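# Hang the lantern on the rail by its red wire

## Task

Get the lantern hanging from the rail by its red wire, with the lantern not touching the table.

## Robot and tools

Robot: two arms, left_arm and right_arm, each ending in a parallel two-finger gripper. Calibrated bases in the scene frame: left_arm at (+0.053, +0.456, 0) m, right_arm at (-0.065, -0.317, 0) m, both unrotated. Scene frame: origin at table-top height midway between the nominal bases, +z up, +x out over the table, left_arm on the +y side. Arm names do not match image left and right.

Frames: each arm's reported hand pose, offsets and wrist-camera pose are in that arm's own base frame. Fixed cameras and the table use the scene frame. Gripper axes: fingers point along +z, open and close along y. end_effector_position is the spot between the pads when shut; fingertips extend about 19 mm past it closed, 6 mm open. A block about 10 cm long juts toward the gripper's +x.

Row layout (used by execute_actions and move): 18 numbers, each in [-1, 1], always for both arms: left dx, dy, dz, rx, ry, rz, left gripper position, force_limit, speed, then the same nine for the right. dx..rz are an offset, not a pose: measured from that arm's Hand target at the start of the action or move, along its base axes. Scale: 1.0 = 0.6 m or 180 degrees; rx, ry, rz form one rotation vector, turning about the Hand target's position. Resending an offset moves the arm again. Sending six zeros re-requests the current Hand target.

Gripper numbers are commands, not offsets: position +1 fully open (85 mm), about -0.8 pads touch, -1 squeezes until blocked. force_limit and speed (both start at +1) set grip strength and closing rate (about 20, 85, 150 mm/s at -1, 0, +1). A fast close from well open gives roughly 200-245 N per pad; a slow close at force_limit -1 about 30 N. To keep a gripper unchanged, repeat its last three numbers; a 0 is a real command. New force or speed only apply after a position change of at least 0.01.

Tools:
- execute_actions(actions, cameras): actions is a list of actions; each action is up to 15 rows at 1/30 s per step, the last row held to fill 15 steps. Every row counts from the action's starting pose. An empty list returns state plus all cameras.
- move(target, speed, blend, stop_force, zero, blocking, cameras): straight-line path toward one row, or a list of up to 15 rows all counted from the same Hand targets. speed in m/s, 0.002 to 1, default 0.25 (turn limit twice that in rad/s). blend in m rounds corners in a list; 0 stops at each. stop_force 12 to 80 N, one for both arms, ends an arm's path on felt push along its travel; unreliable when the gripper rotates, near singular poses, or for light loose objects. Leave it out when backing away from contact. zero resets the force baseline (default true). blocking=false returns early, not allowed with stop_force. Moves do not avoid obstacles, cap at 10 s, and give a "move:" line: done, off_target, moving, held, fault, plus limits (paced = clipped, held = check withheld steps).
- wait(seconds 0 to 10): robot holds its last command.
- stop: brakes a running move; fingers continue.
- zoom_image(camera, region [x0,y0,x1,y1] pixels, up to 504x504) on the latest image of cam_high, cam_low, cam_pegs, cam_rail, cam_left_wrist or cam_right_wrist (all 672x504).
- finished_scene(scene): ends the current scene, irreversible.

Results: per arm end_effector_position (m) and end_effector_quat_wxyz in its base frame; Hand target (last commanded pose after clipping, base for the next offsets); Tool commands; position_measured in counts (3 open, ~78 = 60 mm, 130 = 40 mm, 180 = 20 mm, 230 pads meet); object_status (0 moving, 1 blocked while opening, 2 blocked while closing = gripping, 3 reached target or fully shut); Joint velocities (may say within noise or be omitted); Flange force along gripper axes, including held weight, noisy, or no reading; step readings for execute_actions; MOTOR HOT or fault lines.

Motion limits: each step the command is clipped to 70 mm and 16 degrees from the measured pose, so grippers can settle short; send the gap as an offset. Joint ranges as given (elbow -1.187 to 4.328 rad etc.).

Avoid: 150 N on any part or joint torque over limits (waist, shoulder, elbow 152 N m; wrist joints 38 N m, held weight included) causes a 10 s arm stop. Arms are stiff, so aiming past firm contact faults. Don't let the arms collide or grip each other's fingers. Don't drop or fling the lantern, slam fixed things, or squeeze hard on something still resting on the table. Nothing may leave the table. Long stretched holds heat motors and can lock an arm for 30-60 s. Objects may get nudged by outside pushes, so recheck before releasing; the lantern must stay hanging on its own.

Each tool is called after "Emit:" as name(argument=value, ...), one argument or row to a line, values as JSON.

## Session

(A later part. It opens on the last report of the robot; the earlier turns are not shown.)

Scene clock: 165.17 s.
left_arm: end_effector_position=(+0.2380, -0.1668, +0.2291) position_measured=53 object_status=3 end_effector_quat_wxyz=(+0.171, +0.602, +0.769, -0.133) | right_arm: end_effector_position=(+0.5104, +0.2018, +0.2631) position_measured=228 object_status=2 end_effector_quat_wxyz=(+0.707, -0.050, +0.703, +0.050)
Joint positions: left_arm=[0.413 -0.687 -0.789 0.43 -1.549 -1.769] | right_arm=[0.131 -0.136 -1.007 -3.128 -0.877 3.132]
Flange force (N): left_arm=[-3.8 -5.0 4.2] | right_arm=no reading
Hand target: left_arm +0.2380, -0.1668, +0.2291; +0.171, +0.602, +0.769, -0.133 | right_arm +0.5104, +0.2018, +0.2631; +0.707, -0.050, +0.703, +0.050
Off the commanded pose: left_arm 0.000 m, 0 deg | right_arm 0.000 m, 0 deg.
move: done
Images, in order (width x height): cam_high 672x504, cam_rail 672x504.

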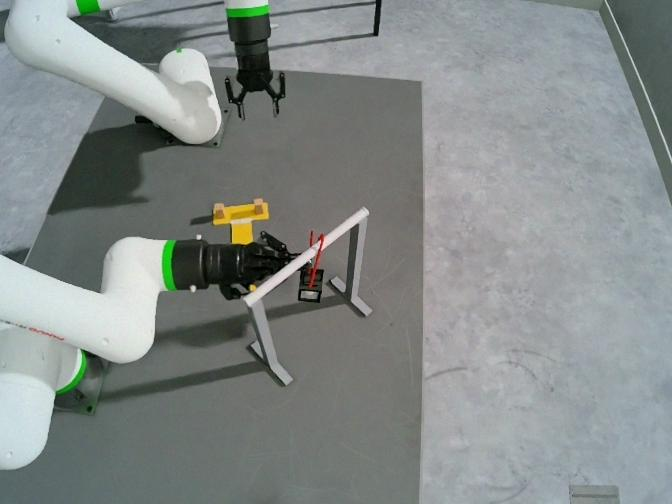

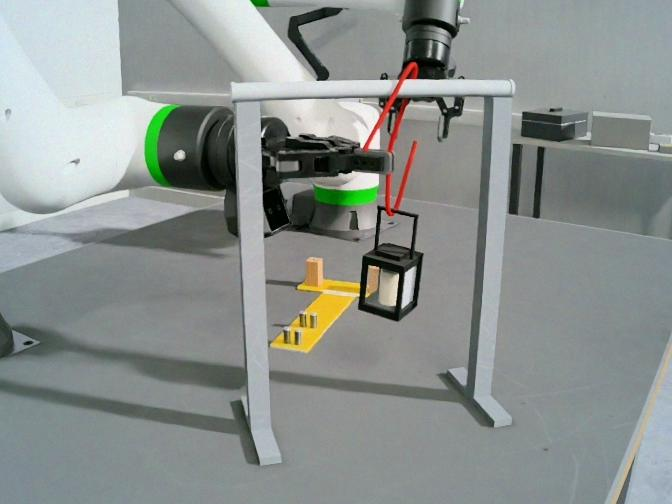

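Emit:
move(
  target=[0,0,0,0,0,0,0.6,-0.2,-0.5,0.0025,-0.0022,-0.015,0,0,0,-1,1,-0.5],
  speed=0.015,
  cameras=["cam_high","cam_rail"],
)

Emit:
zoom_image(
  camera="cam_high",
  region=[270, 180, 350, 300],
)

Emit:
zoom_image(
  camera="cam_rail",
  region=[340, 20, 460, 140],
)

Scene clock: 166.57 s.
left_arm: end_effector_position=(+0.2380, -0.1668, +0.2291) position_measured=53 object_status=3 end_effector_quat_wxyz=(+0.171, +0.602, +0.769, -0.133) | right_arm: end_effector_position=(+0.5119, +0.2004, +0.2541) position_measured=228 object_status=2 end_effector_quat_wxyz=(+0.707, -0.050, +0.703, +0.050)
Joint positions: left_arm=[0.413 -0.687 -0.789 0.43 -1.549 -1.769] | right_arm=[0.125 -0.102 -1.01 -3.12 -0.914 3.128]
Flange force (N): left_arm=[-3.7 -4.7 4.4] | right_arm=[-1.6 8.1 9.7]
Hand target: left_arm +0.2380, -0.1668, +0.2291; +0.171, +0.602, +0.769, -0.133 | right_arm +0.5119, +0.2004, +0.2541; +0.707, -0.050, +0.703, +0.050
Off the commanded pose: left_arm 0.000 m, 0 deg | right_arm 0.000 m, 0 deg.
move: done
Images, in order (width x height): cam_high 672x504, cam_rail 672x504.

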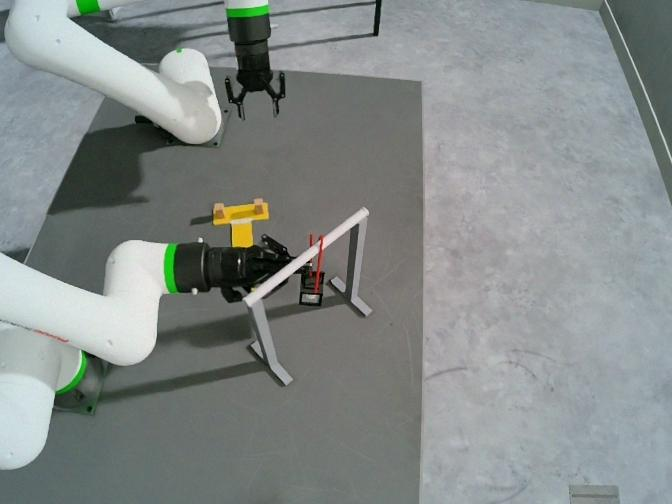

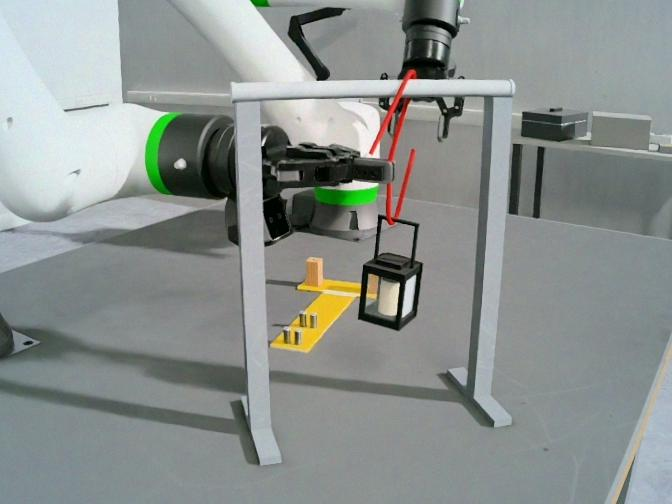

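Scaled by 4.200 from the camera's 672x504 image, which has a finer 960x720 frame.

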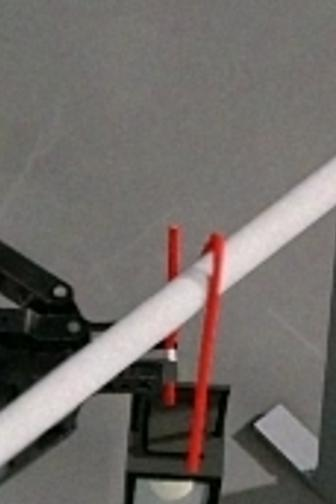

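Scaled by 4.200 from the camera's 672x504 image, which has a finer 960x720 frame.

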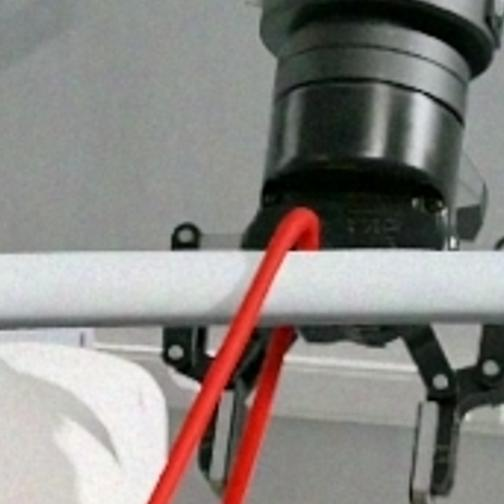

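Emit:
move(
  target=[0,0,0,0,0,0,0.6,-0.2,-0.5,0,0,-0.01,0,0,0,-1,1,-0.5],
  speed=0.012,
  cameras=["cam_high","cam_rail"],
)

Emit:
zoom_image(
  camera="cam_high",
  region=[270, 180, 350, 300],
)

Emit:
zoom_image(
  camera="cam_rail",
  region=[340, 20, 460, 140],
)

Scene clock: 169.50 s.
left_arm: end_effector_position=(+0.2380, -0.1668, +0.2291) position_measured=53 object_status=3 end_effector_quat_wxyz=(+0.171, +0.602, +0.769, -0.133) | right_arm: end_effector_position=(+0.5119, +0.2004, +0.2481) position_measured=228 object_status=2 end_effector_quat_wxyz=(+0.707, -0.050, +0.703, +0.050)
Joint positions: left_arm=[0.413 -0.687 -0.789 0.43 -1.549 -1.769] | right_arm=[0.124 -0.08 -1.015 -3.121 -0.941 3.128]
Flange force (N): left_arm=[-3.2 -4.4 5.1] | right_arm=[-5.4 7.5 12.9]
Hand target: left_arm +0.2380, -0.1668, +0.2291; +0.171, +0.602, +0.769, -0.133 | right_arm +0.5119, +0.2004, +0.2481; +0.707, -0.050, +0.703, +0.050
Off the commanded pose: left_arm 0.000 m, 0 deg | right_arm 0.000 m, 0 deg.
move: done
Images, in order (width x height): cam_high 672x504, cam_rail 672x504.

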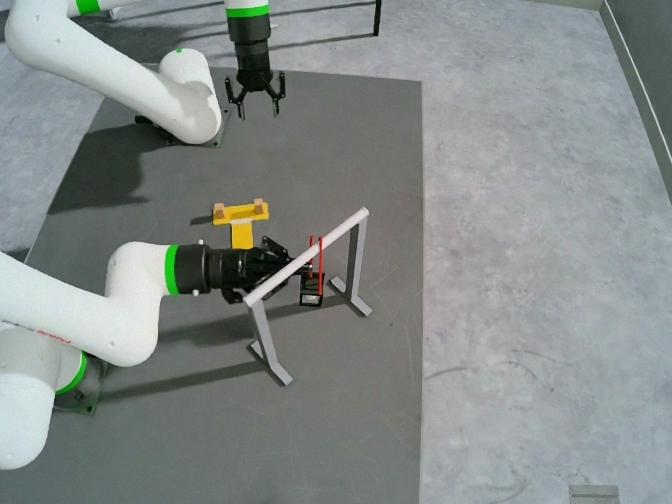

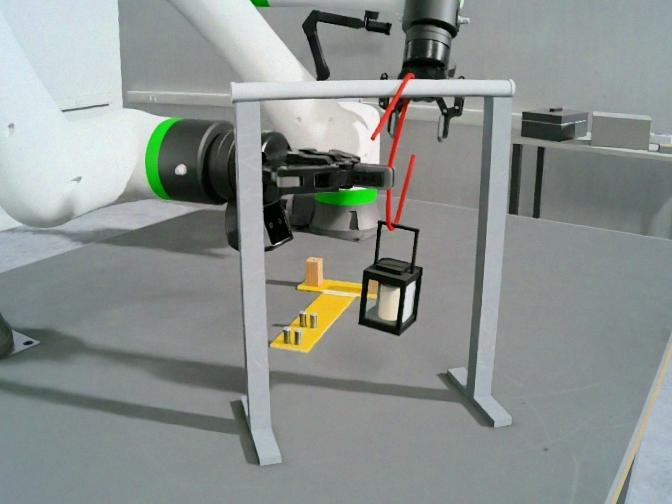

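Scaled by 4.200 from the camera's 672x504 image, which has a finer 960x720 frame.

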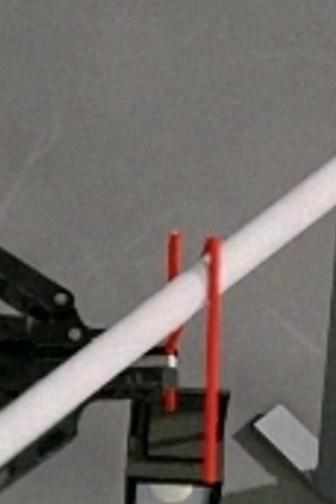

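Scaled by 4.200 from the camera's 672x504 image, which has a finer 960x720 frame.

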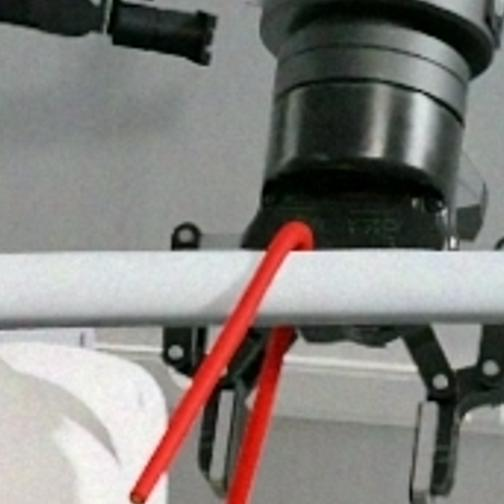

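Emit:
move(
  target=[
    [0,0,0,0,0,0,0.6,-0.2,-0.5,0,0,-0.0065,0,0,0,-1,1,-0.5],
    [0,0,0,0,0,0,0.6,-0.2,-0.5,0,0,-0.0065,0,0,0,-0.6,1,-1],
    [0,0,0,0,0,0,0.6,-0.2,-0.5,0,0,-0.0065,0,0,0,-0.45,1,-1],
  ],
  speed=0.012,
  cameras=["cam_high","cam_rail"],
)

Emit:
zoom_image(
  camera="cam_rail",
  region=[300, 20, 480, 200],
)

Emit:
zoom_image(
  camera="cam_high",
  region=[270, 180, 350, 300],
)

Scene clock: 172.30 s.
left_arm: end_effector_position=(+0.2380, -0.1668, +0.2291) position_measured=53 object_status=3 end_effector_quat_wxyz=(+0.171, +0.602, +0.769, -0.133) | right_arm: end_effector_position=(+0.5119, +0.2004, +0.2442) position_measured=186 object_status=0 end_effector_quat_wxyz=(+0.707, -0.050, +0.703, +0.050)
Joint positions: left_arm=[0.413 -0.687 -0.789 0.43 -1.549 -1.769] | right_arm=[0.125 -0.065 -1.017 -3.121 -0.958 3.129]
Flange force (N): left_arm=[-3.2 -4.6 4.6] | right_arm=[5.2 8.3 9.6]
Hand target: left_arm +0.2380, -0.1668, +0.2291; +0.171, +0.602, +0.769, -0.133 | right_arm +0.5119, +0.2004, +0.2442; +0.707, -0.050, +0.703, +0.050
Off the commanded pose: left_arm 0.000 m, 0 deg | right_arm 0.000 m, 0 deg.
move: done
Images, in order (width x height): cam_high 672x504, cam_rail 672x504.

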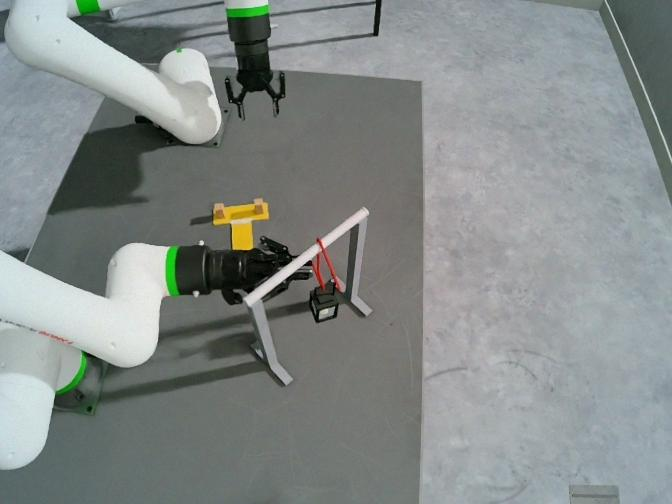

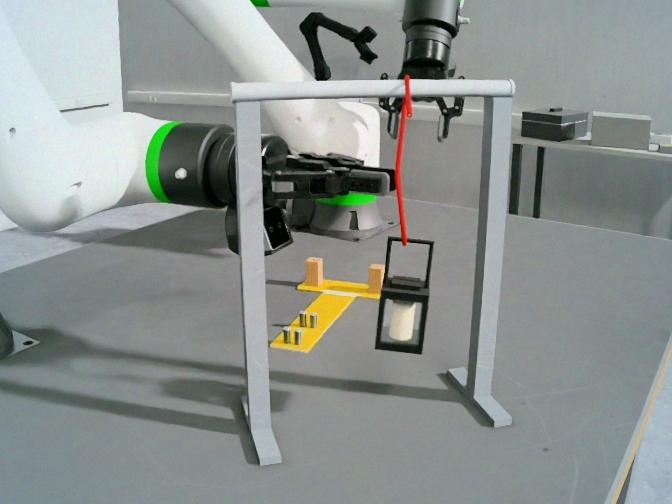

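Scaled by 2.800 from the camera's 672x504 image, which has a finer 960x720 frame.

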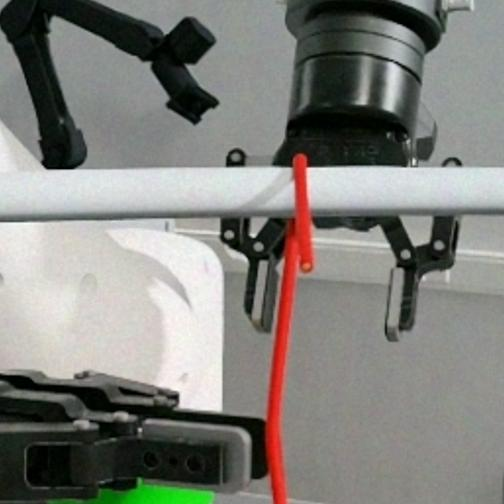

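Scaled by 4.200 from the camera's 672x504 image, which has a finer 960x720 frame.

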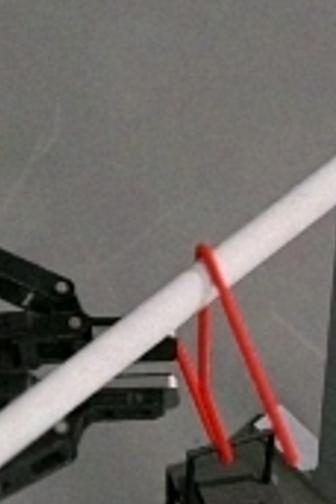

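Emit:
move(
  target=[0,0,0,0,0,0,0.6,-0.2,-0.5,-0.25,-0.035,0,0,0,0,-0.45,1,-1],
  speed=0.06,
  cameras=["cam_high","cam_rail"],
)

Emit:
wait(
  seconds=10,
  cameras=["cam_high","cam_rail"],
)

Scene clock: 176.23 s.
left_arm: end_effector_position=(+0.2380, -0.1668, +0.2291) position_measured=53 object_status=3 end_effector_quat_wxyz=(+0.171, +0.602, +0.769, -0.133) | right_arm: end_effector_position=(+0.3621, +0.1786, +0.2449) position_measured=186 object_status=3 end_effector_quat_wxyz=(+0.689, -0.072, +0.718, +0.071)
Joint positions: left_arm=[0.413 -0.687 -0.789 0.43 -1.549 -1.769] | right_arm=[0.095 -0.972 -1.184 -2.577 -0.202 2.589]
Flange force (N): left_arm=[-3.4 -3.2 4.8] | right_arm=no reading
Hand target: left_arm +0.2380, -0.1668, +0.2291; +0.171, +0.602, +0.769, -0.133 | right_arm +0.3619, +0.1794, +0.2442; +0.707, -0.050, +0.703, +0.050
Off the commanded pose: left_arm 0.000 m, 0 deg | right_arm 0.001 m, 4 deg.
joint sent to its limit (right arm) — joint 3 (elbow), lower limit, where the elbow is as bent as it goes. The joint targets are off in orientation, not in position.
move: off_target (right_arm)
Images, in order (width x height): cam_high 672x504, cam_rail 672x504.

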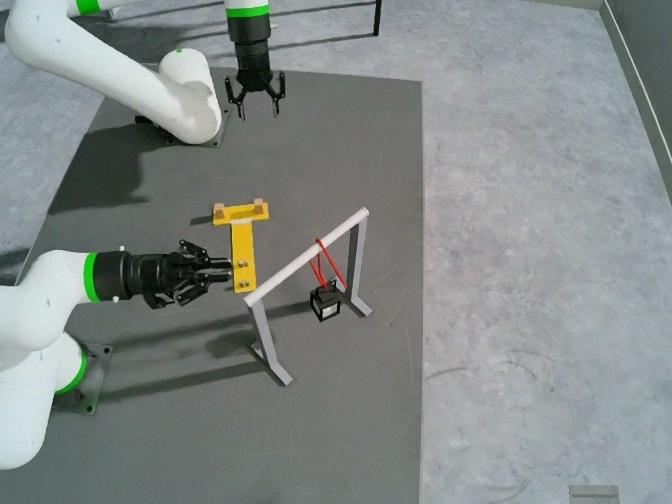

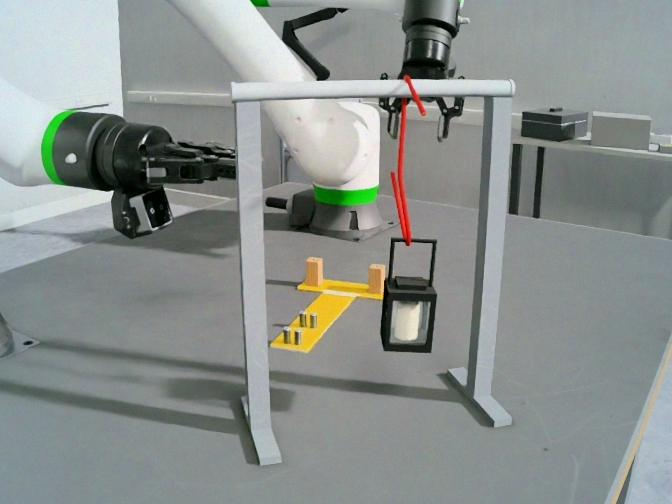

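Scene clock: 186.23 s.
left_arm: end_effector_position=(+0.2380, -0.1668, +0.2291) position_measured=53 object_status=3 end_effector_quat_wxyz=(+0.171, +0.602, +0.769, -0.133) | right_arm: end_effector_position=(+0.3621, +0.1786, +0.2449) position_measured=186 object_status=3 end_effector_quat_wxyz=(+0.689, -0.072, +0.718, +0.071)
Joint positions: left_arm=[0.413 -0.687 -0.789 0.43 -1.549 -1.769] | right_arm=[0.095 -0.972 -1.184 -2.577 -0.202 2.589]
Flange force (N): left_arm=[-3.5 -4.3 3.9] | right_arm=no reading
Hand target: left_arm +0.2380, -0.1668, +0.2291; +0.171, +0.602, +0.769, -0.133 | right_arm +0.3619, +0.1794, +0.2442; +0.707, -0.050, +0.703, +0.050
Tool commands: left_gripper/position=+0.6 left_gripper/force_limit=-0.2 left_gripper/speed=-0.5 right_gripper/position=-0.45 right_gripper/force_limit=+1.0 right_gripper/speed=-1.0
Off the commanded pose: left_arm 0.000 m, 0 deg | right_arm 0.001 m, 4 deg.
wait: 10.00 s; at rest by 0.17 s
Images, in order (width x height): cam_high 672x504, cam_rail 672x504.

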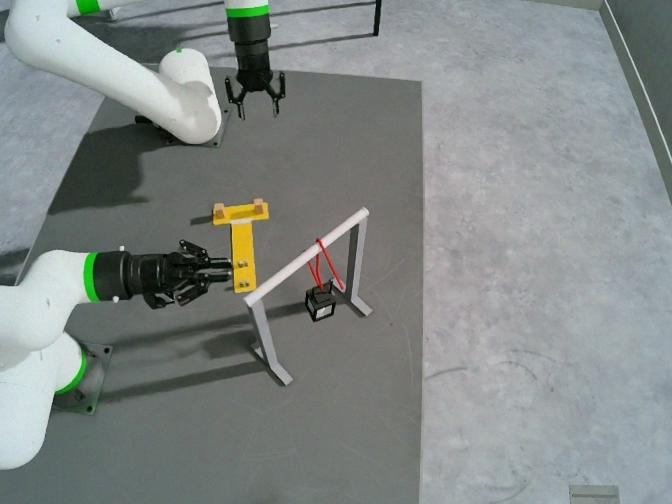

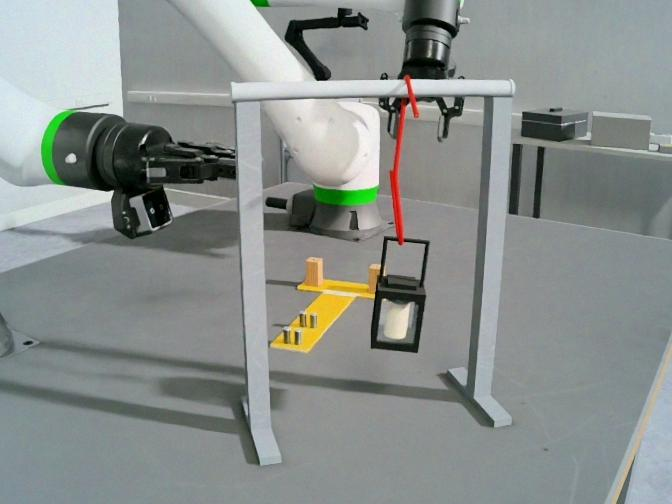

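Slight swinging still, settle a bit.

Emit:
wait(
  seconds=8,
)

Emit:
finished_scene(
  scene=2,
)

Scene clock: 194.70 s.
left_arm: end_effector_position=(+0.2380, -0.1668, +0.2291) position_measured=53 object_status=3 end_effector_quat_wxyz=(+0.171, +0.602, +0.769, -0.133) | right_arm: end_effector_position=(+0.3621, +0.1786, +0.2449) position_measured=186 object_status=3 end_effector_quat_wxyz=(+0.689, -0.072, +0.718, +0.071)
Joint positions: left_arm=[0.413 -0.687 -0.789 0.43 -1.549 -1.769] | right_arm=[0.095 -0.972 -1.184 -2.577 -0.202 2.589]
Flange force (N): left_arm=[-5.1 -3.6 4.7] | right_arm=no reading
Hand target: left_arm +0.2380, -0.1668, +0.2291; +0.171, +0.602, +0.769, -0.133 | right_arm +0.3619, +0.1794, +0.2442; +0.707, -0.050, +0.703, +0.050
Tool commands: left_gripper/position=+0.6 left_gripper/force_limit=-0.2 left_gripper/speed=-0.5 right_gripper/position=-0.45 right_gripper/force_limit=+1.0 right_gripper/speed=-1.0
Off the commanded pose: left_arm 0.000 m, 0 deg | right_arm 0.001 m, 4 deg.
wait: 8.00 s; at rest from the start

The scene is finished: the task was done.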